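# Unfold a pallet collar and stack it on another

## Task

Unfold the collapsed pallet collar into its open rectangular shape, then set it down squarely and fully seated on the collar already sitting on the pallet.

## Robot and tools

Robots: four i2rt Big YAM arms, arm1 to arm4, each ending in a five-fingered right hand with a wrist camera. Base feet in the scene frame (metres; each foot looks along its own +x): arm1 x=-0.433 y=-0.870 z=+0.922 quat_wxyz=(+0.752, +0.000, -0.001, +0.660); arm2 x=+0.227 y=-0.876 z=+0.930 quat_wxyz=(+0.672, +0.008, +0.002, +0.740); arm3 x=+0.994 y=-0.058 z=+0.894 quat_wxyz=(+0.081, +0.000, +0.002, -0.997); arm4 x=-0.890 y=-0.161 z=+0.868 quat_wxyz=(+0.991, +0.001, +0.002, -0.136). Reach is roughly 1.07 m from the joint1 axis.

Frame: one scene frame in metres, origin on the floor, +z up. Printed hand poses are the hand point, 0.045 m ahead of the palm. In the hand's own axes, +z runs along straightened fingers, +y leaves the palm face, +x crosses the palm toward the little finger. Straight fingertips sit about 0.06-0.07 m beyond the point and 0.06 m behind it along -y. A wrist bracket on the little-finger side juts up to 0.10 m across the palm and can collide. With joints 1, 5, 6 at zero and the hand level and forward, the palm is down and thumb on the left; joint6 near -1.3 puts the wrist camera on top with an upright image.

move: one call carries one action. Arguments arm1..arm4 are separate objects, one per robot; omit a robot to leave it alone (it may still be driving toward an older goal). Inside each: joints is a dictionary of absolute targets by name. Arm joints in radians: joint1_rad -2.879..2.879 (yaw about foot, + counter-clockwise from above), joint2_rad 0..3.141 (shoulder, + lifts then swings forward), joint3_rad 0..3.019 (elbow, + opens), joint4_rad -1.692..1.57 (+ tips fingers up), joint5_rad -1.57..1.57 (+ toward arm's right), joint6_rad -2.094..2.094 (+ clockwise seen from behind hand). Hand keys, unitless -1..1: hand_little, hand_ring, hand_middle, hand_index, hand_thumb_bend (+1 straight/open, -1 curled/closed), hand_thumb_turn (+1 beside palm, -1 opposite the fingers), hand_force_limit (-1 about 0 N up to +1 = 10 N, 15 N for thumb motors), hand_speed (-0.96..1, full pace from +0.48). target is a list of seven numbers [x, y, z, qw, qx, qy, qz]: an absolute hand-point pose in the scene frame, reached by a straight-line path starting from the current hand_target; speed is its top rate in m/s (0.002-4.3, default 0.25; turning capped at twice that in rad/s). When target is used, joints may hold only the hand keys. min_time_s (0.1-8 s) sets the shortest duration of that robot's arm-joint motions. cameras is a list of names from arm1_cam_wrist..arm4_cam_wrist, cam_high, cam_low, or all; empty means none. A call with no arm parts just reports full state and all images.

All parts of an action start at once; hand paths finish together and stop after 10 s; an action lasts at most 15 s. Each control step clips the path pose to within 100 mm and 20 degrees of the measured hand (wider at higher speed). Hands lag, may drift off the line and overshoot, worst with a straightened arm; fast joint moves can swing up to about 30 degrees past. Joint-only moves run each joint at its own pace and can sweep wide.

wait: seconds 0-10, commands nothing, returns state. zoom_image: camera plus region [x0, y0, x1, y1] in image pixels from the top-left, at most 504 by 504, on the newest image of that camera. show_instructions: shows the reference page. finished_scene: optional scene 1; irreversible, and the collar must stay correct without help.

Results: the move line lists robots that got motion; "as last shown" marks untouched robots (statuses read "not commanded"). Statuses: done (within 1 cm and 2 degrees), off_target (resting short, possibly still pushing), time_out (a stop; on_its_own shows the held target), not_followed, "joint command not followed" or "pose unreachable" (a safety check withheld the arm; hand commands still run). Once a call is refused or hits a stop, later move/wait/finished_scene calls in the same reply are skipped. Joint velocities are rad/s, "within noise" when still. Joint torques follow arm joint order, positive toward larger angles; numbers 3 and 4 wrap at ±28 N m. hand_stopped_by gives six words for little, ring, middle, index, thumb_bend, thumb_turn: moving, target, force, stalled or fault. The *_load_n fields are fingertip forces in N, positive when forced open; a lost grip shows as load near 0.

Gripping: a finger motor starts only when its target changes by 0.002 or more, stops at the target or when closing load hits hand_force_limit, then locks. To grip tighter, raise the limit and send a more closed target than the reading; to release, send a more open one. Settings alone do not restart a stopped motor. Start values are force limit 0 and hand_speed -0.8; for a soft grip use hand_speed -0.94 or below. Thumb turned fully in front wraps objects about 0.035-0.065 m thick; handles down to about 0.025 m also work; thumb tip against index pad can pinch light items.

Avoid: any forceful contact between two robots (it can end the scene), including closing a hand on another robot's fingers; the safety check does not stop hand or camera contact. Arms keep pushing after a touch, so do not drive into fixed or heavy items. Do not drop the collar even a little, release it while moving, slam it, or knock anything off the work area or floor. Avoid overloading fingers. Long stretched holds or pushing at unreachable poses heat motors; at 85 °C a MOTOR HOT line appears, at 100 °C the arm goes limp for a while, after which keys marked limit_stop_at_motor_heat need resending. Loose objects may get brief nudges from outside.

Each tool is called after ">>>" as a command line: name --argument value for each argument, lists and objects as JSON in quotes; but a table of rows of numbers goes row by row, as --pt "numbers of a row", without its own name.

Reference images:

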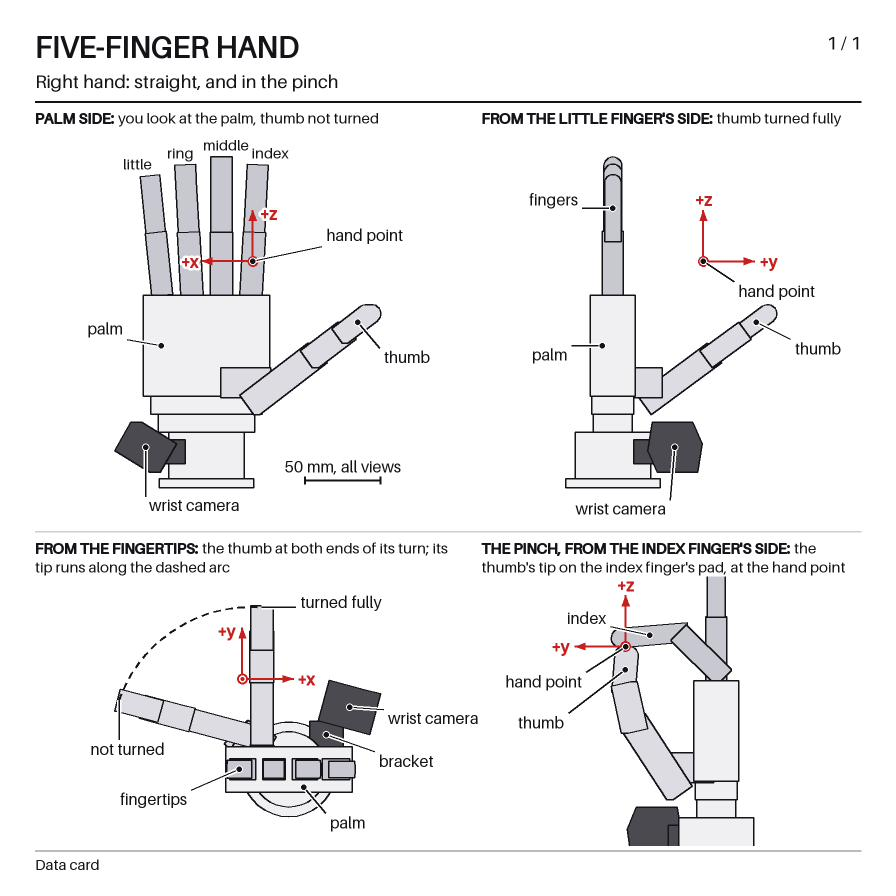

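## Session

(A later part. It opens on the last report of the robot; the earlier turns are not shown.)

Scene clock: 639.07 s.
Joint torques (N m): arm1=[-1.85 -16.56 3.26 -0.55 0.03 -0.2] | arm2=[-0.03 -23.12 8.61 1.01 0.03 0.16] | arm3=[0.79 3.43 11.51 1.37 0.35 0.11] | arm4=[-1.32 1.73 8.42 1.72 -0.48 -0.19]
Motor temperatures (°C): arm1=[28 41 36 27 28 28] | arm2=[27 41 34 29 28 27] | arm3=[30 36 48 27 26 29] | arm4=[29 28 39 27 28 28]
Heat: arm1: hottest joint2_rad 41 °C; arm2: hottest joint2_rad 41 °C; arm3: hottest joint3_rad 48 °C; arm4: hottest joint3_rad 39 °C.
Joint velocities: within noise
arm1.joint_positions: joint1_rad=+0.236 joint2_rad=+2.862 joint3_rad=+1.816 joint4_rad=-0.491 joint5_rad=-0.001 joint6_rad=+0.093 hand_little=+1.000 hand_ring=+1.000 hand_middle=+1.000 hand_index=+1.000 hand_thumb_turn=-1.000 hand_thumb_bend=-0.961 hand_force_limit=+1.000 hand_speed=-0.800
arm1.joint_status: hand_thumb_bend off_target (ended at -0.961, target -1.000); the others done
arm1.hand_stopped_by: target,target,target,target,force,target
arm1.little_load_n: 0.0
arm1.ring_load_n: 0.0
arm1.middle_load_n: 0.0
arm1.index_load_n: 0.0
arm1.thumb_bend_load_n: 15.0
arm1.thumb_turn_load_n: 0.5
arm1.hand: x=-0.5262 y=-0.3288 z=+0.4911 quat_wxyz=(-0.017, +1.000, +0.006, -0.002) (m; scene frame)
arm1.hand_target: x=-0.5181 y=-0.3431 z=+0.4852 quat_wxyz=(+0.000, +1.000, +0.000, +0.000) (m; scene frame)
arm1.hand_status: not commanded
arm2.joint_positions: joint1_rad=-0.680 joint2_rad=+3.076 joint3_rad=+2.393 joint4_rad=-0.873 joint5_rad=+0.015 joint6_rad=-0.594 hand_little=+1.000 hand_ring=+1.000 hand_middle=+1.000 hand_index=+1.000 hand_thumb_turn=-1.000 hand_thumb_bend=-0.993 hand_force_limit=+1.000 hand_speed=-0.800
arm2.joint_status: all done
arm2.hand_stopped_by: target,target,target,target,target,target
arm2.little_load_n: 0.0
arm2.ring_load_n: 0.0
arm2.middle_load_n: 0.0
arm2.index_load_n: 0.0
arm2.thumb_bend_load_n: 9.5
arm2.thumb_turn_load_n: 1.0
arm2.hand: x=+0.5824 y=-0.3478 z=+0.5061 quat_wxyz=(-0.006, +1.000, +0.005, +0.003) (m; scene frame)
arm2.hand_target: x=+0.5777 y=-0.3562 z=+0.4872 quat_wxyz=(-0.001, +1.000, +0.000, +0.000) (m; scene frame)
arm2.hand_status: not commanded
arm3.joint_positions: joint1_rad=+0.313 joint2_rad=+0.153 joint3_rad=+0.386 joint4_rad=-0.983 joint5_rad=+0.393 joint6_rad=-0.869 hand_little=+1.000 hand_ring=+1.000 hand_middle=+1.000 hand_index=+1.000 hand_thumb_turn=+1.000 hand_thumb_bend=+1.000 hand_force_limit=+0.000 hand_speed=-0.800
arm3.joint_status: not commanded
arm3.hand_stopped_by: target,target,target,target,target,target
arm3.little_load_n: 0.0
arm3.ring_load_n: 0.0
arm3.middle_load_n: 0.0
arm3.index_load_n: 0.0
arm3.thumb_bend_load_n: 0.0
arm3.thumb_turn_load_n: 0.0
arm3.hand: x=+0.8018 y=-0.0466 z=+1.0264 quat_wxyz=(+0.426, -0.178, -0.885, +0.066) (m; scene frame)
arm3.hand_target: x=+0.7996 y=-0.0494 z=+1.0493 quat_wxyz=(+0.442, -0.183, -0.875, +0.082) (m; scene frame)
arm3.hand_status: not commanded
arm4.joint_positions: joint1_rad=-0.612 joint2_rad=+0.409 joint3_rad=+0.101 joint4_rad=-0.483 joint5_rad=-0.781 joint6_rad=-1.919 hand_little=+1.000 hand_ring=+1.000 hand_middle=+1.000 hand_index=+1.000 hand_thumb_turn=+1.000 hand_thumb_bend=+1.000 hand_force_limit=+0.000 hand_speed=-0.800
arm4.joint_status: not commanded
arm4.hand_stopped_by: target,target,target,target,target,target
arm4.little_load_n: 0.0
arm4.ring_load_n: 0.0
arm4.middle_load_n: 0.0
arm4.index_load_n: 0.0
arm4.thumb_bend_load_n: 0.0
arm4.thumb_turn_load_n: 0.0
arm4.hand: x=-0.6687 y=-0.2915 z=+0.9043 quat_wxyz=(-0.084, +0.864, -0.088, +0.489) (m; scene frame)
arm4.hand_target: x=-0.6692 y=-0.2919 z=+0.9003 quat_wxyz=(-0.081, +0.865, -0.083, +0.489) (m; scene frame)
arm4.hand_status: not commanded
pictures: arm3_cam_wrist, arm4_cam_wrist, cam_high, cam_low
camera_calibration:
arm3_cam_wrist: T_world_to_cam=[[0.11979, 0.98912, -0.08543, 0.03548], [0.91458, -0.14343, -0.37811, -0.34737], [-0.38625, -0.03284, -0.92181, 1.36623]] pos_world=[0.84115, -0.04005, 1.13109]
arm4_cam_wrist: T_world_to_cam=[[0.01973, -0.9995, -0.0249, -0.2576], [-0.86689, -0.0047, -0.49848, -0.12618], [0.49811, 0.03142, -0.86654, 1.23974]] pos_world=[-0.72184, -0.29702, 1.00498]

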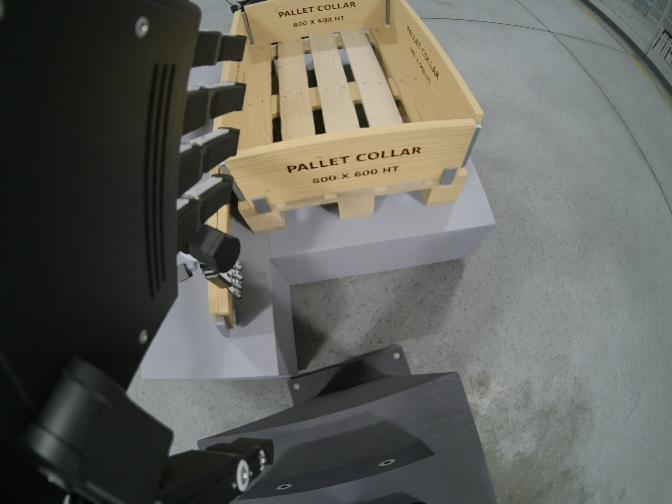

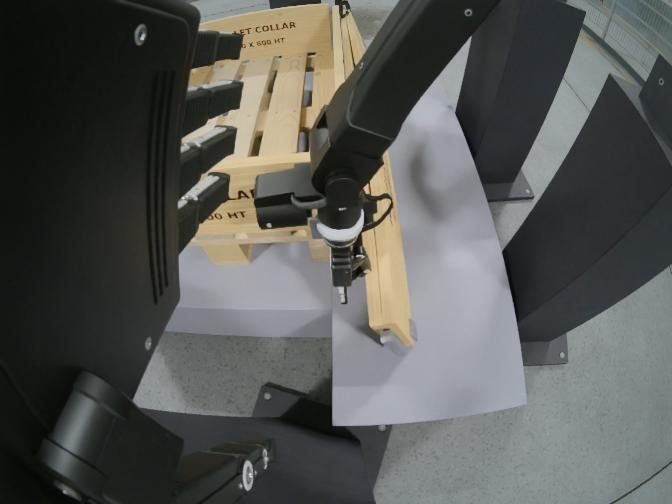

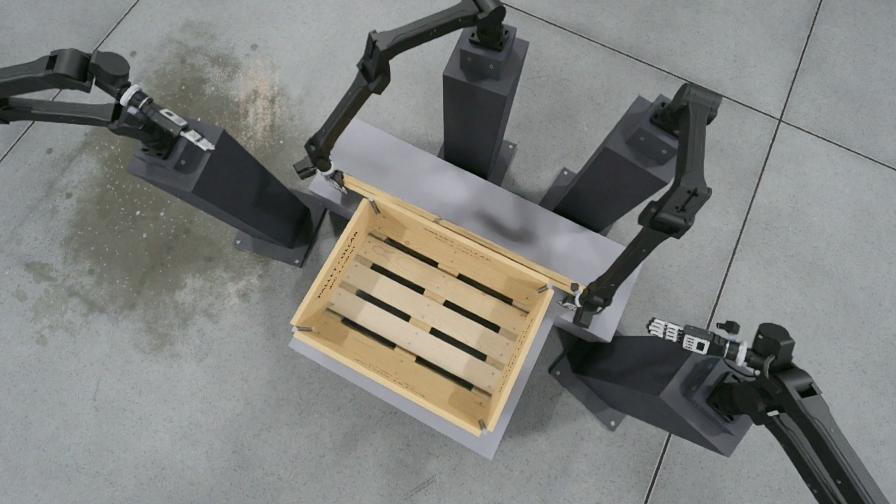

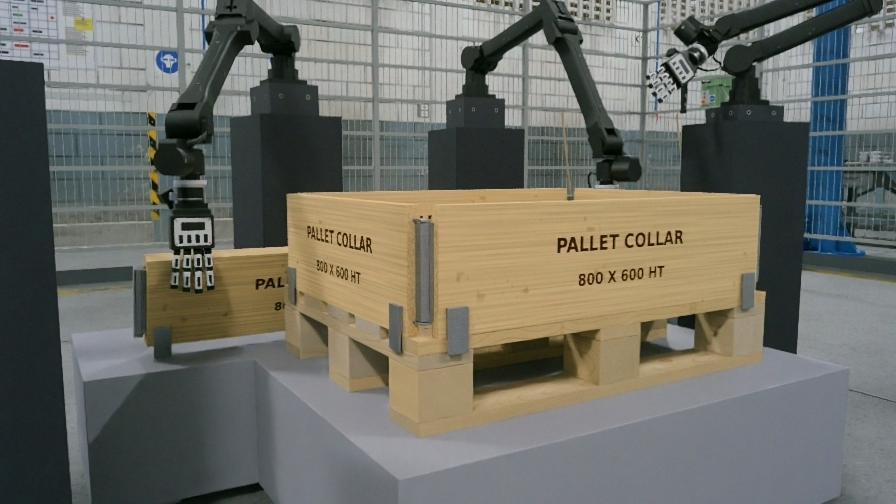

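>>> move --arm1 '{"target": [-0.518, -0.325, 0.62, 0, 1, 0, 0], "speed": 0.12}' --arm2 '{"target": [0.578, -0.340, 0.62, 0, 1, 0, 0], "speed": 0.12}'

>>> move --arm1 '{"target": [-0.15, -0.40, 0.74, 0, 1, 0, 0], "speed": 0.2, "joints": {"hand_thumb_bend": 1, "hand_speed": 0.3}}' --arm2 '{"joints": {"hand_thumb_bend": 1, "hand_speed": 0.3}}' --cameras '["arm1_cam_wrist", "arm4_cam_wrist", "cam_high"]'

>>> zoom_image --camera "cam_high" --region '[300, 150, 640, 350]'

>>> zoom_image --camera "arm1_cam_wrist" --region '[230, 0, 430, 250]'

Scene clock: 713.43 s.
Joint torques (N m): arm1=[-2.2 -17.96 4.75 -0.58 0.03 -0.23] | arm2=[1.14 -26.11 6.79 0.32 0.02 0.14] | arm3=[0.79 3.43 11.51 1.37 0.36 0.11] | arm4=[-0.97 1.85 8.27 1.69 -0.44 -0.15]
Motor temperatures (°C): arm1=[27 43 36 26 28 28] | arm2=[27 42 34 29 28 27] | arm3=[30 35 49 27 26 28] | arm4=[29 28 39 27 28 27]
Heat: arm1: hottest joint2_rad 43 °C; arm2: hottest joint2_rad 42 °C; arm3: hottest joint3_rad 49 °C; arm4: hottest joint3_rad 39 °C.
move: arm1 off_target; arm2 done
Joint velocities: within noise
arm1.joint_positions: joint1_rad=+0.236 joint2_rad=+2.599 joint3_rad=+1.656 joint4_rad=-0.628 joint5_rad=-0.001 joint6_rad=+0.093 hand_little=+1.000 hand_ring=+1.000 hand_middle=+1.000 hand_index=+1.000 hand_thumb_turn=-1.000 hand_thumb_bend=-0.961 hand_force_limit=+1.000 hand_speed=-0.800
arm1.joint_status: not commanded
arm1.hand_stopped_by: target,target,target,target,force,target
arm1.little_load_n: 0.0
arm1.ring_load_n: 0.0
arm1.middle_load_n: 0.0
arm1.index_load_n: 0.0
arm1.thumb_bend_load_n: 15.0
arm1.thumb_turn_load_n: 1.0
arm1.hand: x=-0.5264 y=-0.3282 z=+0.6124 quat_wxyz=(+0.000, +1.000, +0.006, +0.000)
arm1.hand_target: x=-0.5181 y=-0.3250 z=+0.6198 quat_wxyz=(+0.000, +1.000, +0.000, +0.000)
arm1.hand_status: off_target (0.012 m and 0.7 deg from the pose sent, 0.129 m and 2.0 deg at the start)
arm2.joint_positions: joint1_rad=-0.676 joint2_rad=+2.811 joint3_rad=+2.176 joint4_rad=-0.915 joint5_rad=+0.015 joint6_rad=-0.579 hand_little=+1.000 hand_ring=+1.000 hand_middle=+1.000 hand_index=+1.000 hand_thumb_turn=-1.000 hand_thumb_bend=-0.993 hand_force_limit=+1.000 hand_speed=-0.800
arm2.joint_status: not commanded
arm2.hand_stopped_by: target,target,target,target,target,target
arm2.little_load_n: 0.0
arm2.ring_load_n: 0.0
arm2.middle_load_n: 0.0
arm2.index_load_n: 0.0
arm2.thumb_bend_load_n: 9.5
arm2.thumb_turn_load_n: 1.0
arm2.hand: x=+0.5868 y=-0.3377 z=+0.6220 quat_wxyz=(-0.008, +1.000, -0.001, +0.005)
arm2.hand_target: x=+0.5780 y=-0.3400 z=+0.6199 quat_wxyz=(+0.000, +1.000, +0.000, +0.000)
arm2.hand_status: done (0.009 m and 1.1 deg from the pose sent, 0.114 m and 0.9 deg at the start)
arm3, arm4: as last shown
pictures: none

Scene clock: 716.23 s.
Joint torques (N m): arm1=[-0.73 -17.55 8.17 -0.66 -0.03 -0.28] | arm2=[1.49 -25.82 6.61 0.14 -0.02 0.09] | arm3=[0.79 3.49 11.51 1.36 0.35 0.11] | arm4=[-1.38 1.67 8.34 1.74 -0.47 -0.12]
Motor temperatures (°C): arm1=[27 42 36 26 28 28] | arm2=[27 43 34 29 28 27] | arm3=[30 35 49 27 26 28] | arm4=[29 28 39 27 28 27]
Heat: arm1: hottest joint2_rad 42 °C; arm2: hottest joint2_rad 43 °C; arm3: hottest joint3_rad 49 °C; arm4: hottest joint3_rad 39 °C.
move: arm1 off_target; arm2 done
Joint velocities: within noise
arm1.joint_positions: joint1_rad=-0.404 joint2_rad=+2.374 joint3_rad=+1.573 joint4_rad=-0.800 joint5_rad=+0.002 joint6_rad=-0.518 hand_little=+1.000 hand_ring=+1.000 hand_middle=+1.000 hand_index=+1.000 hand_thumb_turn=-1.000 hand_thumb_bend=+1.000 hand_force_limit=+1.000 hand_speed=+0.300
arm1.joint_status: all done
arm1.hand_stopped_by: target,target,target,target,target,target
arm1.little_load_n: 0.0
arm1.ring_load_n: 0.0
arm1.middle_load_n: 0.0
arm1.index_load_n: 0.0
arm1.thumb_bend_load_n: 0.0
arm1.thumb_turn_load_n: 0.0
arm1.hand: x=-0.1586 y=-0.4138 z=+0.7264 quat_wxyz=(+0.013, +1.000, -0.008, -0.006)
arm1.hand_target: x=-0.1501 y=-0.4003 z=+0.7403 quat_wxyz=(+0.000, +1.000, +0.000, +0.000)
arm1.hand_status: off_target (0.021 m and 1.9 deg from the pose sent, 0.404 m and 0.7 deg at the start)
arm2.joint_positions: joint1_rad=-0.676 joint2_rad=+2.811 joint3_rad=+2.176 joint4_rad=-0.915 joint5_rad=+0.015 joint6_rad=-0.579 hand_little=+1.000 hand_ring=+1.000 hand_middle=+1.000 hand_index=+1.000 hand_thumb_turn=-1.000 hand_thumb_bend=+1.000 hand_force_limit=+1.000 hand_speed=+0.300
arm2.joint_status: all done
arm2.hand_stopped_by: target,target,target,target,target,target
arm2.little_load_n: 0.0
arm2.ring_load_n: 0.0
arm2.middle_load_n: 0.0
arm2.index_load_n: 0.0
arm2.thumb_bend_load_n: 0.0
arm2.thumb_turn_load_n: 0.0
arm2.hand: x=+0.5868 y=-0.3377 z=+0.6220 quat_wxyz=(-0.008, +1.000, -0.001, +0.005)
arm2.hand_target: x=+0.5780 y=-0.3400 z=+0.6199 quat_wxyz=(+0.000, +1.000, +0.000, +0.000)
arm2.hand_status: not commanded
arm3, arm4: as last shown
arm3.thumb_turn_load_n: 0.5
arm1_cam_wrist: T_world_to_cam=[[0.24663, -0.96911, -0.00158, -0.35734], [-0.83466, -0.21324, 0.50782, -0.58381], [-0.49247, -0.12392, -0.86146, 0.61255]] pos_world=[-0.09749, -0.39488, 0.8236]
arm4_cam_wrist: T_world_to_cam=[[0.01973, -0.9995, -0.0249, -0.2576], [-0.86689, -0.0047, -0.49848, -0.12618], [0.49811, 0.03142, -0.86654, 1.23974]] pos_world=[-0.72184, -0.29702, 1.00498]

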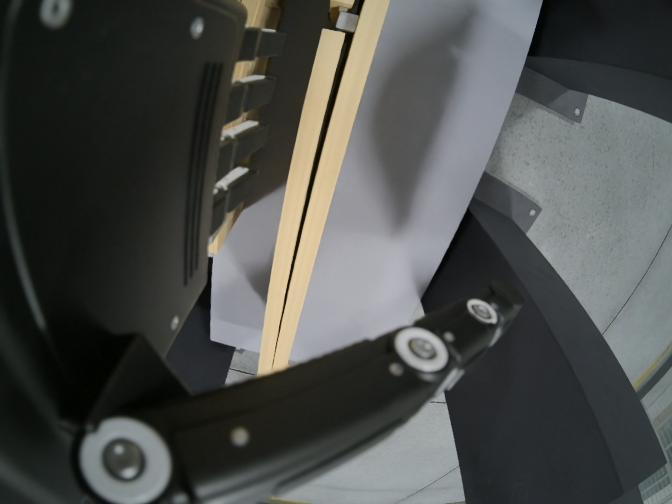

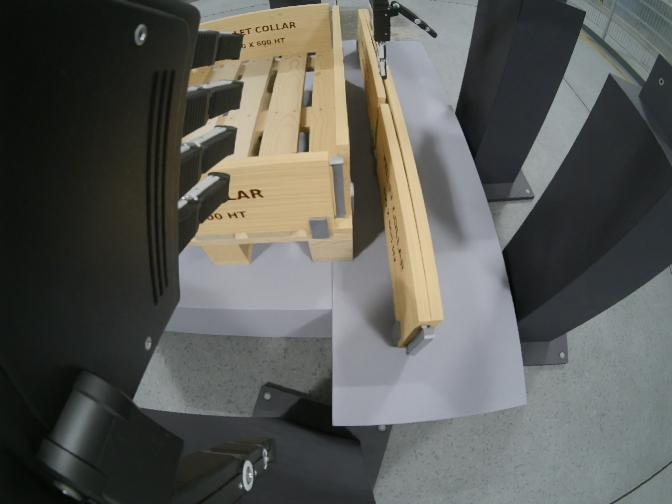

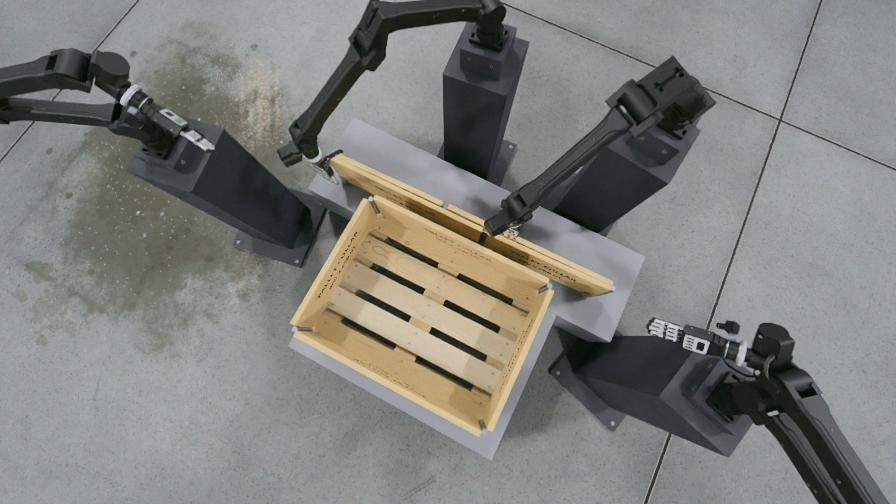

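Scaled by 1.482.

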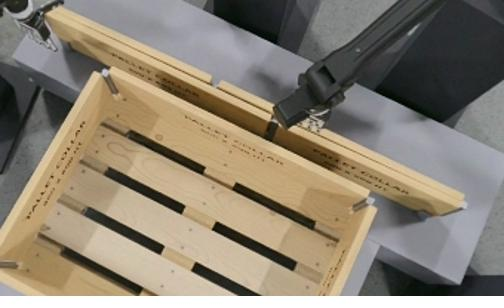

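Scaled by 2.016 from the camera's image (finer frame: 960x720).

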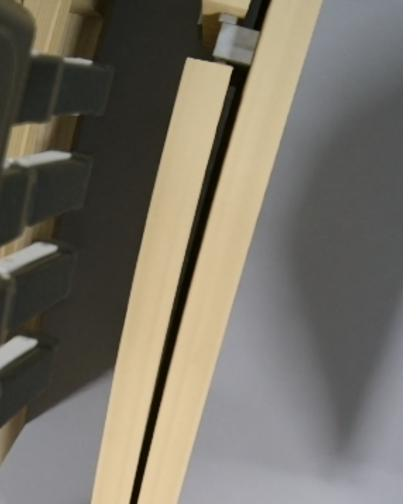

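>>> move --arm1 '{"target": [-0.20, -0.50, 0.80, 0.2588, -0.9659, 0, 0], "speed": 0.2}' --arm2 '{"target": [0.30, -0.52, 0.72, 0.4226, -0.9063, 0, 0], "speed": 0.2, "joints": {"hand_thumb_turn": 1, "hand_index": -1, "hand_middle": -1, "hand_ring": -1}}' --cameras '["arm1_cam_wrist", "arm2_cam_wrist", "cam_high", "cam_low", "arm3_cam_wrist"]'

>>> zoom_image --camera "arm2_cam_wrist" --region '[200, 0, 500, 300]'

>>> zoom_image --camera "cam_high" --region '[300, 130, 640, 330]'

Scene clock: 756.47 s.
Joint torques (N m): arm1=[-1.85 -11.58 4.72 1.14 -0.33 -0.34] | arm2=[1.55 -11.93 -1.01 3.17 -0.23 0.1] | arm3=[0.79 3.43 11.51 1.37 0.35 0.11] | arm4=[-1.2 1.49 8.42 1.81 -0.45 -0.15]
Motor temperatures (°C): arm1=[27 40 38 26 28 28] | arm2=[27 45 35 29 28 27] | arm3=[30 35 49 27 26 28] | arm4=[29 28 39 27 28 27]
Heat: arm1: hottest joint2_rad 40 °C; arm2: hottest joint2_rad 45 °C; arm3: hottest joint3_rad 49 °C; arm4: hottest joint3_rad 39 °C.
move: arm1 off_target; arm2 done
Joint velocities: within noise
arm1.joint_positions: joint1_rad=-0.537 joint2_rad=+1.877 joint3_rad=+0.820 joint4_rad=-0.126 joint5_rad=-0.317 joint6_rad=-0.597 hand_little=+1.000 hand_ring=+1.000 hand_middle=+1.000 hand_index=+1.000 hand_thumb_turn=-1.000 hand_thumb_bend=+1.000 hand_force_limit=+1.000 hand_speed=+0.300
arm1.joint_status: not commanded
arm1.hand_stopped_by: target,target,target,target,target,target
arm1.little_load_n: 0.0
arm1.ring_load_n: 0.0
arm1.middle_load_n: 0.0
arm1.index_load_n: 0.0
arm1.thumb_bend_load_n: 0.0
arm1.thumb_turn_load_n: 0.0
arm1.hand: x=-0.2105 y=-0.5031 z=+0.7937 quat_wxyz=(-0.246, +0.969, -0.003, -0.012)
arm1.hand_target: x=-0.2000 y=-0.5001 z=+0.8001 quat_wxyz=(-0.259, +0.966, +0.000, +0.000)
arm1.hand_status: off_target (0.013 m and 2.1 deg from the pose sent, 0.121 m and 31.5 deg at the start)
arm2.joint_positions: joint1_rad=-0.503 joint2_rad=+2.251 joint3_rad=+0.421 joint4_rad=+1.082 joint5_rad=-0.293 joint6_rad=-0.286 hand_little=+1.000 hand_ring=-1.000 hand_middle=-1.000 hand_index=-1.000 hand_thumb_turn=+1.000 hand_thumb_bend=+1.000 hand_force_limit=+1.000 hand_speed=+0.300
arm2.joint_status: all done
arm2.hand_stopped_by: target,target,target,target,target,target
arm2.little_load_n: 0.0
arm2.ring_load_n: 0.0
arm2.middle_load_n: 0.0
arm2.index_load_n: 0.0
arm2.thumb_bend_load_n: 0.0
arm2.thumb_turn_load_n: 0.0
arm2.hand: x=+0.3037 y=-0.5193 z=+0.7216 quat_wxyz=(-0.421, +0.907, +0.000, +0.002)
arm2.hand_target: x=+0.3000 y=-0.5202 z=+0.7200 quat_wxyz=(-0.422, +0.906, +0.000, +0.000)
arm2.hand_status: done (0.004 m and 0.3 deg from the pose sent, 0.354 m and 49.0 deg at the start)
arm3, arm4: as last shown
arm3.thumb_turn_load_n: 0.0
pictures: arm1_cam_wrist, arm2_cam_wrist, arm3_cam_wrist, cam_high, cam_low
arm1_cam_wrist: T_world_to_cam=[[0.24959, -0.83723, -0.48657, 0.021], [-0.82974, -0.44395, 0.33828, -0.66078], [-0.49923, 0.31929, -0.80549, 0.8111]] pos_world=[-0.1486, -0.53475, 0.88709]
arm2_cam_wrist: T_world_to_cam=[[0.28902, -0.62428, -0.72577, 0.1091], [-0.84811, -0.51863, 0.10836, -0.08598], [-0.44405, 0.58422, -0.67935, 1.04705]] pos_world=[0.36049, -0.58818, 0.79981]
arm3_cam_wrist: T_world_to_cam=[[0.11979, 0.98912, -0.08543, 0.03548], [0.91458, -0.14343, -0.37811, -0.34737], [-0.38625, -0.03284, -0.92181, 1.36623]] pos_world=[0.84115, -0.04005, 1.13109]

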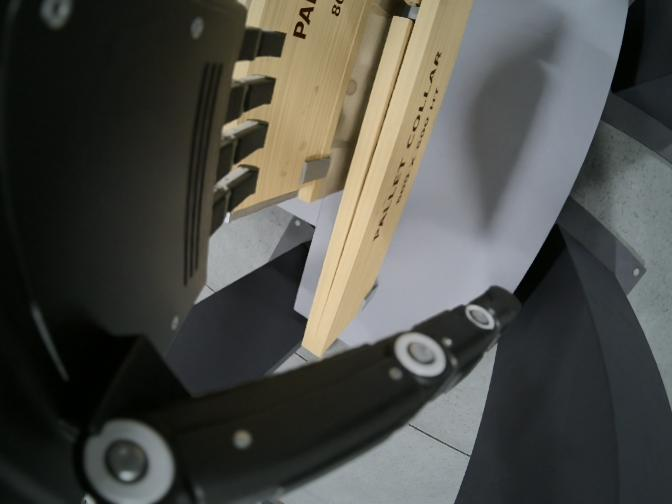

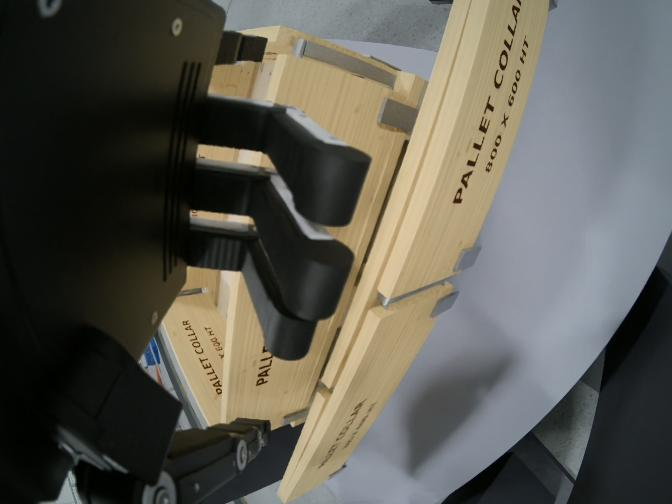

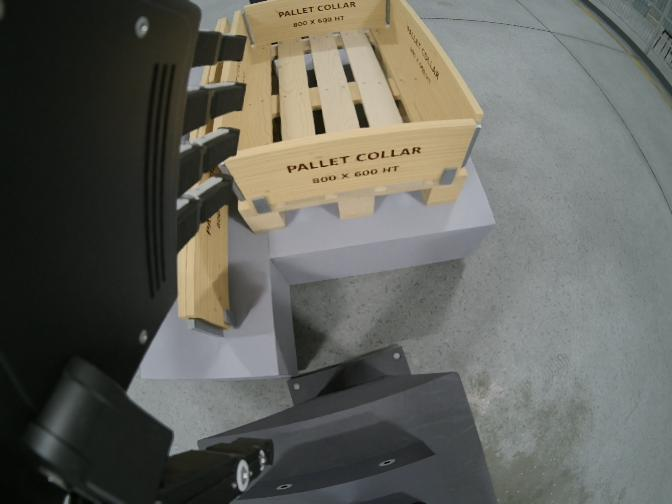

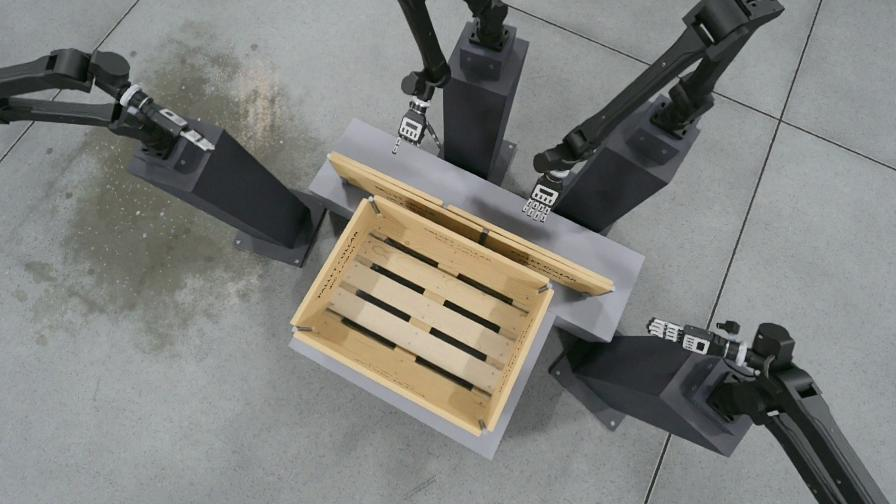

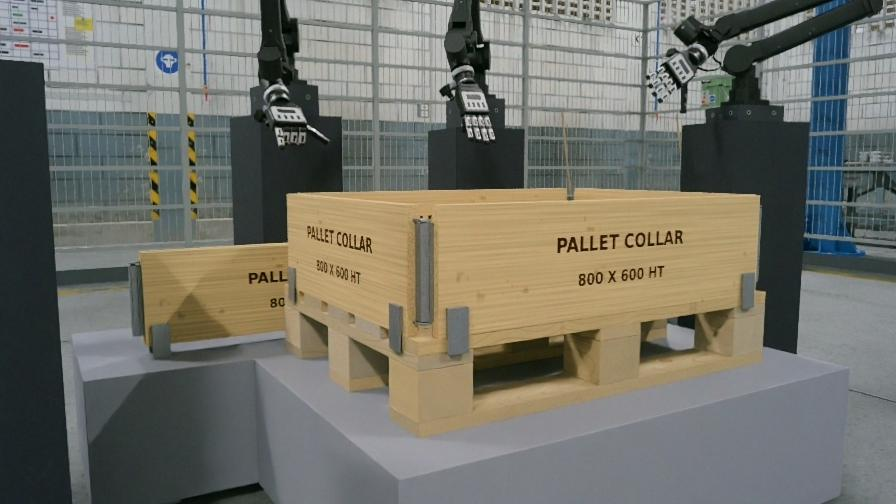

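Scaled by 1.680 from the camera's image (finer frame: 960x720).

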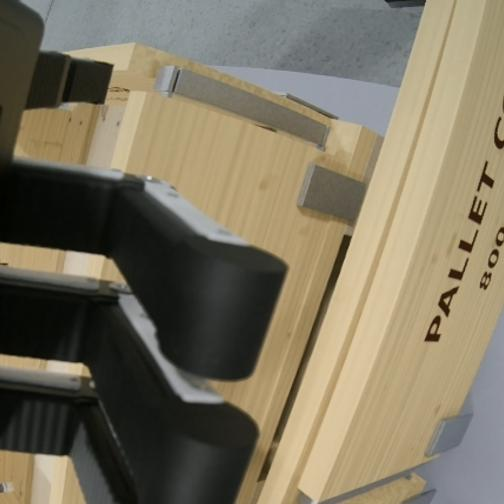

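Scaled by 1.482.

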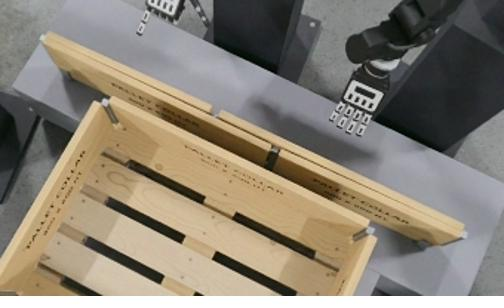

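>>> zoom_image --camera "arm2_cam_wrist" --region '[340, 240, 480, 360]'

>>> zoom_image --camera "arm1_cam_wrist" --region '[360, 0, 480, 100]'

>>> zoom_image --camera "cam_high" --region '[420, 180, 520, 260]'

Scaled by 3.600 from the camera's image (finer frame: 960x720).

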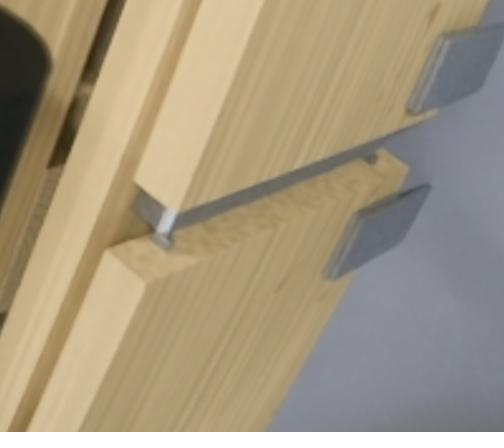

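Scaled by 4.200 from the camera's image (finer frame: 960x720).

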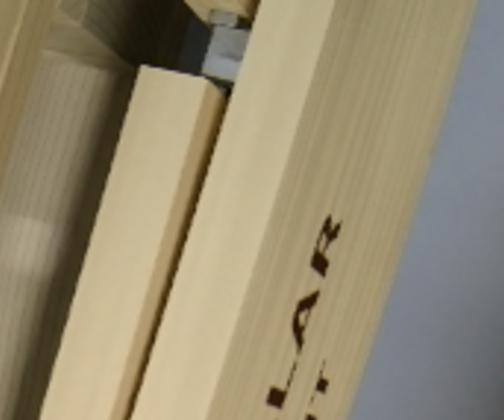

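Scaled by 5.040.

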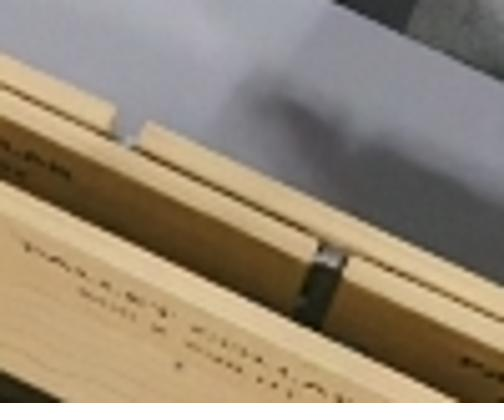

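>>> move --arm1 '{"target": [-0.36, -0.55, 0.85, 0.2588, -0.9659, 0, 0], "speed": 0.2}' --arm2 '{"target": [0.01, -0.48, 0.66, 0, 1, 0, 0], "speed": 0.2}' --cameras '["arm2_cam_wrist"]'

>>> zoom_image --camera "arm2_cam_wrist" --region '[200, 0, 400, 200]'

Scene clock: 802.67 s.
Joint torques (N m): arm1=[0.32 -6.71 5.18 0.75 -0.03 -0.12] | arm2=[0.67 -17.14 5.23 0.1 -0.2 0.11] | arm3=[0.79 3.43 11.51 1.36 0.36 0.11] | arm4=[-1.49 1.85 8.4 1.74 -0.46 -0.16]
Motor temperatures (°C): arm1=[27 39 37 27 28 28] | arm2=[27 40 32 30 27 27] | arm3=[30 35 50 27 26 28] | arm4=[29 28 39 27 27 27]
Heat: arm1: hottest joint2_rad 39 °C; arm2: hottest joint2_rad 40 °C; arm3: hottest joint3_rad 50 °C; arm4: hottest joint3_rad 39 °C.
move: arm1 done; arm2 done
Joint velocities: within noise
arm1.joint_positions: joint1_rad=-0.243 joint2_rad=+1.488 joint3_rad=+0.472 joint4_rad=-0.074 joint5_rad=-0.180 joint6_rad=-0.330 hand_little=+1.000 hand_ring=+1.000 hand_middle=+1.000 hand_index=+1.000 hand_thumb_turn=-1.000 hand_thumb_bend=+1.000 hand_force_limit=+1.000 hand_speed=+0.300
arm1.joint_status: not commanded
arm1.hand_stopped_by: target,target,target,target,target,target
arm1.little_load_n: 0.0
arm1.ring_load_n: 0.0
arm1.middle_load_n: 0.0
arm1.index_load_n: 0.0
arm1.thumb_bend_load_n: 0.0
arm1.thumb_turn_load_n: 0.0
arm1.hand: x=-0.3561 y=-0.5539 z=+0.8465 quat_wxyz=(-0.253, +0.967, +0.000, +0.000)
arm1.hand_target: x=-0.3600 y=-0.5500 z=+0.8500 quat_wxyz=(-0.259, +0.966, +0.000, +0.000)
arm1.hand_status: done (0.007 m and 0.7 deg from the pose sent, 0.166 m and 2.1 deg at the start)
arm2.joint_positions: joint1_rad=+0.290 joint2_rad=+2.357 joint3_rad=+1.194 joint4_rad=-0.406 joint5_rad=+0.012 joint6_rad=+0.379 hand_little=+1.000 hand_ring=-1.000 hand_middle=-1.000 hand_index=-1.000 hand_thumb_turn=+1.000 hand_thumb_bend=+1.000 hand_force_limit=+1.000 hand_speed=+0.300
arm2.joint_status: not commanded
arm2.hand_stopped_by: target,target,target,target,target,target
arm2.little_load_n: 0.0
arm2.ring_load_n: 0.0
arm2.middle_load_n: 0.0
arm2.index_load_n: 0.0
arm2.thumb_bend_load_n: 0.0
arm2.thumb_turn_load_n: 0.0
arm2.hand: x=+0.0116 y=-0.4795 z=+0.6667 quat_wxyz=(-0.007, +1.000, +0.003, -0.002)
arm2.hand_target: x=+0.0101 y=-0.4800 z=+0.6601 quat_wxyz=(+0.000, +1.000, +0.000, +0.000)
arm2.hand_status: done (0.007 m and 0.9 deg from the pose sent, 0.303 m and 49.8 deg at the start)
arm3, arm4: as last shown
arm4.middle_load_n: -0.5
arm2_cam_wrist: T_world_to_cam=[[0.29312, -0.95605, -0.00724, -0.4597], [-0.84371, -0.26222, 0.46839, -0.42425], [-0.4497, -0.13119, -0.88349, 0.64996]] pos_world=[0.06909, -0.46548, 0.76962]

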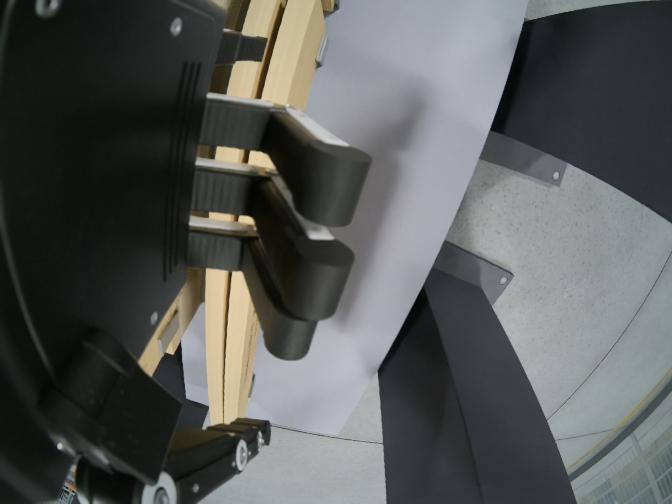

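Scaled by 2.520 from the camera's image (finer frame: 960x720).

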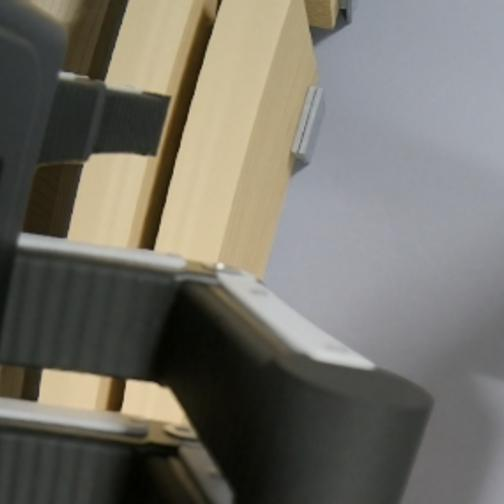

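>>> move --arm2 '{"target": [0.01, -0.469, 0.583, 0, 1, 0, 0], "speed": 0.1}' --cameras '["arm2_cam_wrist"]'

>>> zoom_image --camera "arm2_cam_wrist" --region '[200, 0, 360, 160]'

Scene clock: 811.40 s.
Joint torques (N m): arm1=[0.32 -6.77 5.2 0.75 -0.02 -0.08] | arm2=[0.21 -18.9 4.33 1.26 -0.16 -0.01] | arm3=[0.79 3.43 11.51 1.37 0.35 0.11] | arm4=[-2.08 1.73 8.28 1.65 -0.47 -0.16]
Motor temperatures (°C): arm1=[27 38 37 27 28 28] | arm2=[27 40 33 29 27 27] | arm3=[30 35 50 27 26 28] | arm4=[29 28 39 27 27 27]
Heat: arm1: hottest joint2_rad 38 °C; arm2: hottest joint2_rad 40 °C; arm3: hottest joint3_rad 50 °C; arm4: hottest joint3_rad 39 °C.
move: arm2 done
Joint velocities: within noise
arm1, arm3, arm4: as last shown
arm2.joint_positions: joint1_rad=+0.290 joint2_rad=+2.558 joint3_rad=+1.320 joint4_rad=-0.355 joint5_rad=+0.012 joint6_rad=+0.380 hand_little=+1.000 hand_ring=-1.000 hand_middle=-1.000 hand_index=-1.000 hand_thumb_turn=+1.000 hand_thumb_bend=+1.000 hand_force_limit=+1.000 hand_speed=+0.300
arm2.joint_status: not commanded
arm2.hand_stopped_by: target,target,target,target,target,target
arm2.little_load_n: 0.0
arm2.ring_load_n: 0.0
arm2.middle_load_n: 0.0
arm2.index_load_n: 0.0
arm2.thumb_bend_load_n: 0.0
arm2.thumb_turn_load_n: -0.5
arm2.hand: x=+0.0089 y=-0.4752 z=+0.5899 quat_wxyz=(+0.004, +1.000, +0.003, +0.003)
arm2.hand_target: x=+0.0101 y=-0.4691 z=+0.5832 quat_wxyz=(+0.000, +1.000, +0.000, +0.000)
arm2.hand_status: done (0.009 m and 0.7 deg from the pose sent, 0.084 m and 0.9 deg at the start)
arm3.thumb_bend_load_n: -0.5
arm4.middle_load_n: 0.0
arm2_cam_wrist: T_world_to_cam=[[0.29301, -0.95596, 0.01714, -0.46971], [-0.84802, -0.25156, 0.46645, -0.38316], [-0.4416, -0.15121, -0.88438, 0.57243]] pos_world=[0.06548, -0.45886, 0.69302]

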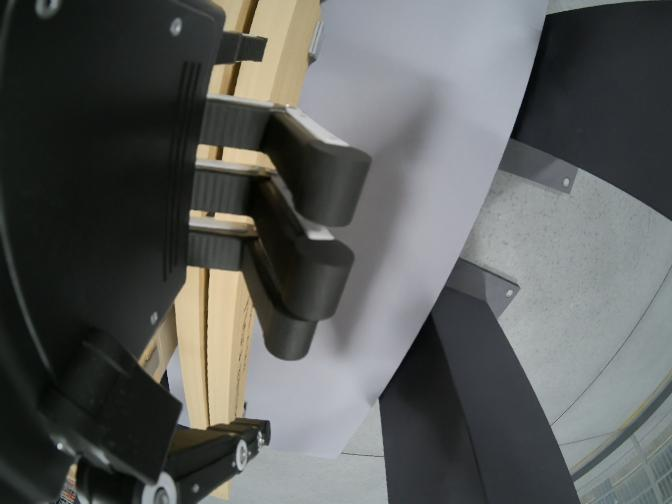

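Scaled by 3.150 from the camera's image (finer frame: 960x720).

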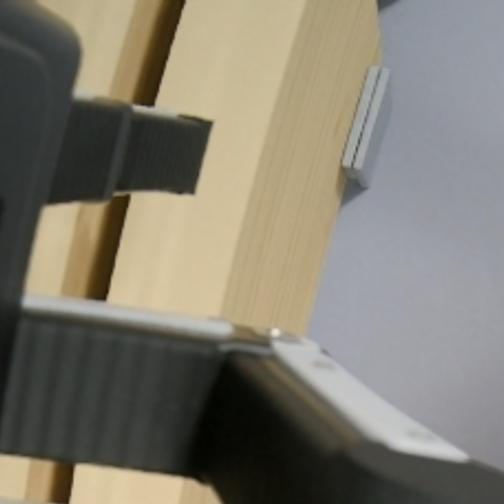

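>>> move --arm2 '{"target": [0.01, -0.457, 0.585, 0, 1, 0, 0], "speed": 0.1}' --cameras '["arm2_cam_wrist"]'

>>> zoom_image --camera "arm2_cam_wrist" --region '[200, 0, 360, 160]'

Scene clock: 817.43 s.
Joint torques (N m): arm1=[0.38 -6.71 5.18 0.76 -0.02 -0.08] | arm2=[-0.21 -18.49 4.79 0.09 -0.14 -0.06] | arm3=[0.85 3.43 11.51 1.37 0.35 0.11] | arm4=[-1.44 1.96 8.42 1.8 -0.46 -0.16]
Motor temperatures (°C): arm1=[27 38 36 27 28 28] | arm2=[27 40 33 29 27 27] | arm3=[30 35 50 27 26 28] | arm4=[29 28 39 27 27 27]
Heat: arm1: hottest joint2_rad 38 °C; arm2: hottest joint2_rad 40 °C; arm3: hottest joint3_rad 50 °C; arm4: hottest joint3_rad 39 °C.
move: arm2 done
Joint velocities: within noise
arm1, arm3, arm4: as last shown
arm2.joint_positions: joint1_rad=+0.282 joint2_rad=+2.558 joint3_rad=+1.355 joint4_rad=-0.361 joint5_rad=+0.012 joint6_rad=+0.377 hand_little=+1.000 hand_ring=-1.000 hand_middle=-1.000 hand_index=-1.000 hand_thumb_turn=+1.000 hand_thumb_bend=+1.000 hand_force_limit=+1.000 hand_speed=+0.300
arm2.joint_status: not commanded
arm2.hand_stopped_by: target,target,target,target,target,target
arm2.little_load_n: 0.0
arm2.ring_load_n: 0.0
arm2.middle_load_n: 0.0
arm2.index_load_n: 0.0
arm2.thumb_bend_load_n: 0.0
arm2.thumb_turn_load_n: 0.0
arm2.hand: x=+0.0047 y=-0.4548 z=+0.5934 quat_wxyz=(-0.009, +1.000, +0.000, -0.003)
arm2.hand_target: x=+0.0101 y=-0.4571 z=+0.5852 quat_wxyz=(+0.000, +1.000, +0.000, +0.000)
arm2.hand_status: done (0.010 m and 1.1 deg from the pose sent, 0.019 m and 0.7 deg at the start)
arm3.thumb_bend_load_n: 0.0
arm2_cam_wrist: T_world_to_cam=[[0.28761, -0.95768, -0.01127, -0.4329], [-0.84445, -0.25912, 0.46878, -0.38814], [-0.45187, -0.12531, -0.88324, 0.58789]] pos_world=[0.06239, -0.44149, 0.69632]

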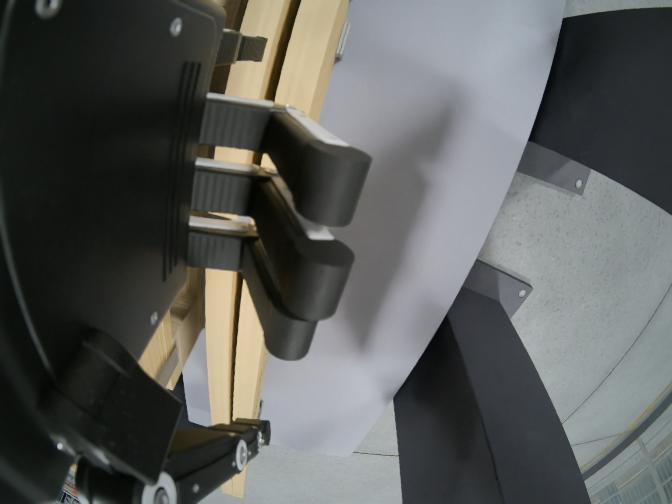

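Scaled by 3.150 from the camera's image (finer frame: 960x720).

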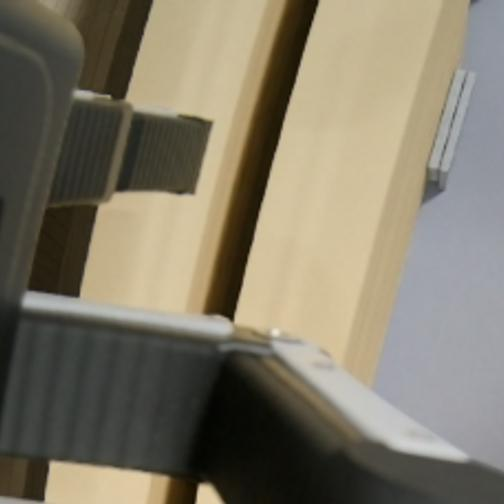

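>>> move --arm2 '{"target": [0.012, -0.458, 0.568, 0, 1, 0, 0], "speed": 0.08}' --cameras '["arm2_cam_wrist"]'

>>> zoom_image --camera "arm2_cam_wrist" --region '[200, 0, 360, 160]'

Scene clock: 824.30 s.
Joint torques (N m): arm1=[0.26 -6.65 5.16 0.75 -0.02 -0.08] | arm2=[-0.79 -19.02 4.59 1.1 -0.14 -0.12] | arm3=[0.79 3.43 11.51 1.36 0.35 0.11] | arm4=[-1.03 1.73 8.34 1.87 -0.42 -0.14]
Motor temperatures (°C): arm1=[27 37 36 27 28 28] | arm2=[27 40 32 29 27 27] | arm3=[30 35 50 27 26 28] | arm4=[29 28 39 27 27 27]
Heat: arm1: hottest joint2_rad 37 °C; arm2: hottest joint2_rad 40 °C; arm3: hottest joint3_rad 50 °C; arm4: hottest joint3_rad 39 °C.
move: arm2 done
Joint velocities: within noise
arm1, arm3, arm4: as last shown
arm2.joint_positions: joint1_rad=+0.280 joint2_rad=+2.602 joint3_rad=+1.373 joint4_rad=-0.361 joint5_rad=+0.012 joint6_rad=+0.374 hand_little=+1.000 hand_ring=-1.000 hand_middle=-1.000 hand_index=-1.000 hand_thumb_turn=+1.000 hand_thumb_bend=+1.000 hand_force_limit=+1.000 hand_speed=+0.300
arm2.joint_status: not commanded
arm2.hand_stopped_by: target,target,target,target,target,target
arm2.little_load_n: 0.0
arm2.ring_load_n: 0.0
arm2.middle_load_n: 0.0
arm2.index_load_n: 0.0
arm2.thumb_bend_load_n: 0.0
arm2.thumb_turn_load_n: 0.0
arm2.hand: x=+0.0091 y=-0.4632 z=+0.5756 quat_wxyz=(+0.003, +1.000, +0.001, +0.002)
arm2.hand_target: x=+0.0121 y=-0.4582 z=+0.5682 quat_wxyz=(+0.000, +1.000, +0.000, +0.000)
arm2.hand_status: done (0.010 m and 0.4 deg from the pose sent, 0.027 m and 1.1 deg at the start)
arm3.thumb_bend_load_n: -0.5
arm2_cam_wrist: T_world_to_cam=[[0.28895, -0.95725, 0.01383, -0.45666], [-0.84845, -0.24936, 0.46686, -0.37248], [-0.44345, -0.14663, -0.88422, 0.56368]] pos_world=[0.06589, -0.44737, 0.67862]

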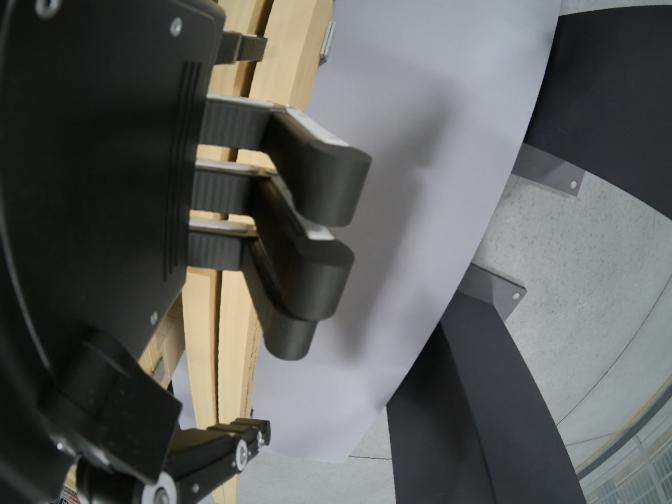

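Scaled by 3.150 from the camera's image (finer frame: 960x720).

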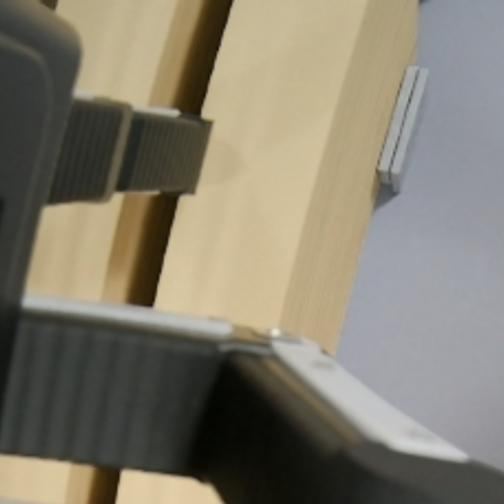

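>>> move --arm2 '{"target": [0.012, -0.457, 0.553, 0, 1, 0, 0], "speed": 0.05}' --cameras '["arm2_cam_wrist"]'

>>> zoom_image --camera "arm2_cam_wrist" --region '[200, 0, 360, 160]'

Scene clock: 835.47 s.
Joint torques (N m): arm1=[0.32 -6.71 5.18 0.76 -0.02 -0.08] | arm2=[-0.09 -17.26 5.09 1.44 -0.11 -0.11] | arm3=[0.79 3.43 11.49 1.36 0.36 0.11] | arm4=[-1.49 1.85 8.44 1.81 -0.44 -0.14]
Motor temperatures (°C): arm1=[27 37 36 27 28 28] | arm2=[27 40 32 29 27 27] | arm3=[30 35 50 27 26 28] | arm4=[29 28 39 27 27 27]
Heat: arm1: hottest joint2_rad 37 °C; arm2: hottest joint2_rad 40 °C; arm3: hottest joint3_rad 50 °C; arm4: hottest joint3_rad 39 °C.
move: arm2 off_target
Joint velocities: within noise
arm1: as last shown
arm2.joint_positions: joint1_rad=+0.279 joint2_rad=+2.618 joint3_rad=+1.392 joint4_rad=-0.356 joint5_rad=+0.013 joint6_rad=+0.373 hand_little=+1.000 hand_ring=-1.000 hand_middle=-1.000 hand_index=-1.000 hand_thumb_turn=+1.000 hand_thumb_bend=+1.000 hand_force_limit=+1.000 hand_speed=+0.300
arm2.joint_status: not commanded
arm2.hand_stopped_by: target,target,target,target,target,target
arm2.little_load_n: -1.0
arm2.ring_load_n: 0.0
arm2.middle_load_n: 0.0
arm2.index_load_n: 0.0
arm2.thumb_bend_load_n: 0.0
arm2.thumb_turn_load_n: 0.0
arm2.hand: x=+0.0075 y=-0.4582 z=+0.5697 quat_wxyz=(-0.001, +1.000, +0.001, +0.001)
arm2.hand_target: x=+0.0121 y=-0.4573 z=+0.5537 quat_wxyz=(+0.000, +1.000, +0.000, +0.000)
arm2.hand_status: off_target (0.017 m and 0.1 deg from the pose sent, 0.024 m and 0.4 deg at the start)
arm3.joint_positions: joint1_rad=+0.313 joint2_rad=+0.153 joint3_rad=+0.386 joint4_rad=-0.983 joint5_rad=+0.393 joint6_rad=-0.869 hand_little=+1.000 hand_ring=+1.000 hand_middle=+1.000 hand_index=+1.000 hand_thumb_turn=+1.000 hand_thumb_bend=+1.000 hand_force_limit=+0.000 hand_speed=-0.800
arm3.joint_status: not commanded
arm3.hand_stopped_by: target,target,target,target,target,target
arm3.little_load_n: 0.0
arm3.ring_load_n: 0.0
arm3.middle_load_n: 0.0
arm3.index_load_n: 0.0
arm3.thumb_bend_load_n: 0.0
arm3.thumb_turn_load_n: 0.0
arm3.hand: x=+0.8018 y=-0.0466 z=+1.0264 quat_wxyz=(+0.426, -0.178, -0.885, +0.066)
arm3.hand_target: x=+0.7996 y=-0.0494 z=+1.0493 quat_wxyz=(+0.442, -0.183, -0.875, +0.082)
arm3.hand_status: not commanded
arm4.joint_positions: joint1_rad=-0.612 joint2_rad=+0.409 joint3_rad=+0.101 joint4_rad=-0.483 joint5_rad=-0.781 joint6_rad=-1.919 hand_little=+1.000 hand_ring=+1.000 hand_middle=+1.000 hand_index=+1.000 hand_thumb_turn=+1.000 hand_thumb_bend=+1.000 hand_force_limit=+0.000 hand_speed=-0.800
arm4.joint_status: not commanded
arm4.hand_stopped_by: target,target,target,target,target,target
arm4.little_load_n: 0.0
arm4.ring_load_n: 0.0
arm4.middle_load_n: 0.0
arm4.index_load_n: 0.0
arm4.thumb_bend_load_n: 0.0
arm4.thumb_turn_load_n: 0.0
arm4.hand: x=-0.6687 y=-0.2915 z=+0.9043 quat_wxyz=(-0.084, +0.864, -0.088, +0.489)
arm4.hand_target: x=-0.6692 y=-0.2919 z=+0.9003 quat_wxyz=(-0.081, +0.865, -0.083, +0.489)
arm4.hand_status: not commanded
arm2_cam_wrist: T_world_to_cam=[[0.28851, -0.95746, 0.00657, -0.44725], [-0.8475, -0.25217, 0.46707, -0.37128], [-0.44554, -0.14032, -0.88419, 0.56138]] pos_world=[0.06449, -0.44307, 0.67272]

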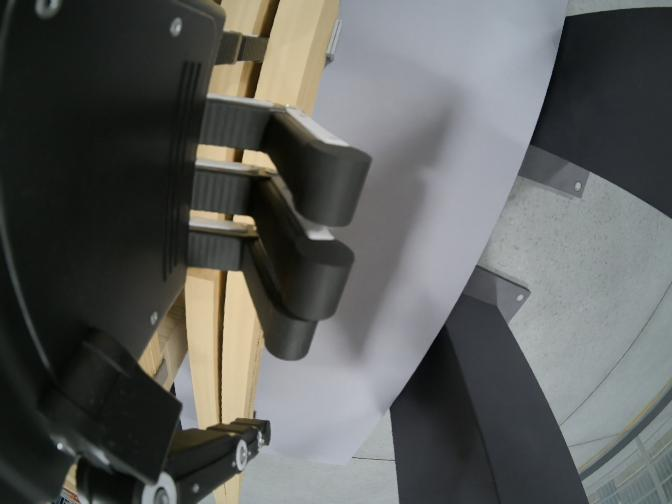

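Scaled by 3.150 from the camera's image (finer frame: 960x720).

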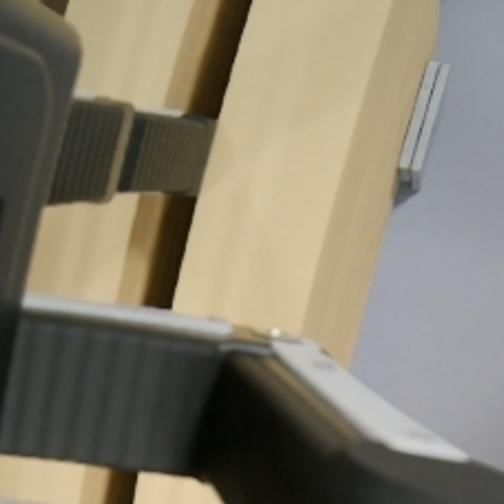

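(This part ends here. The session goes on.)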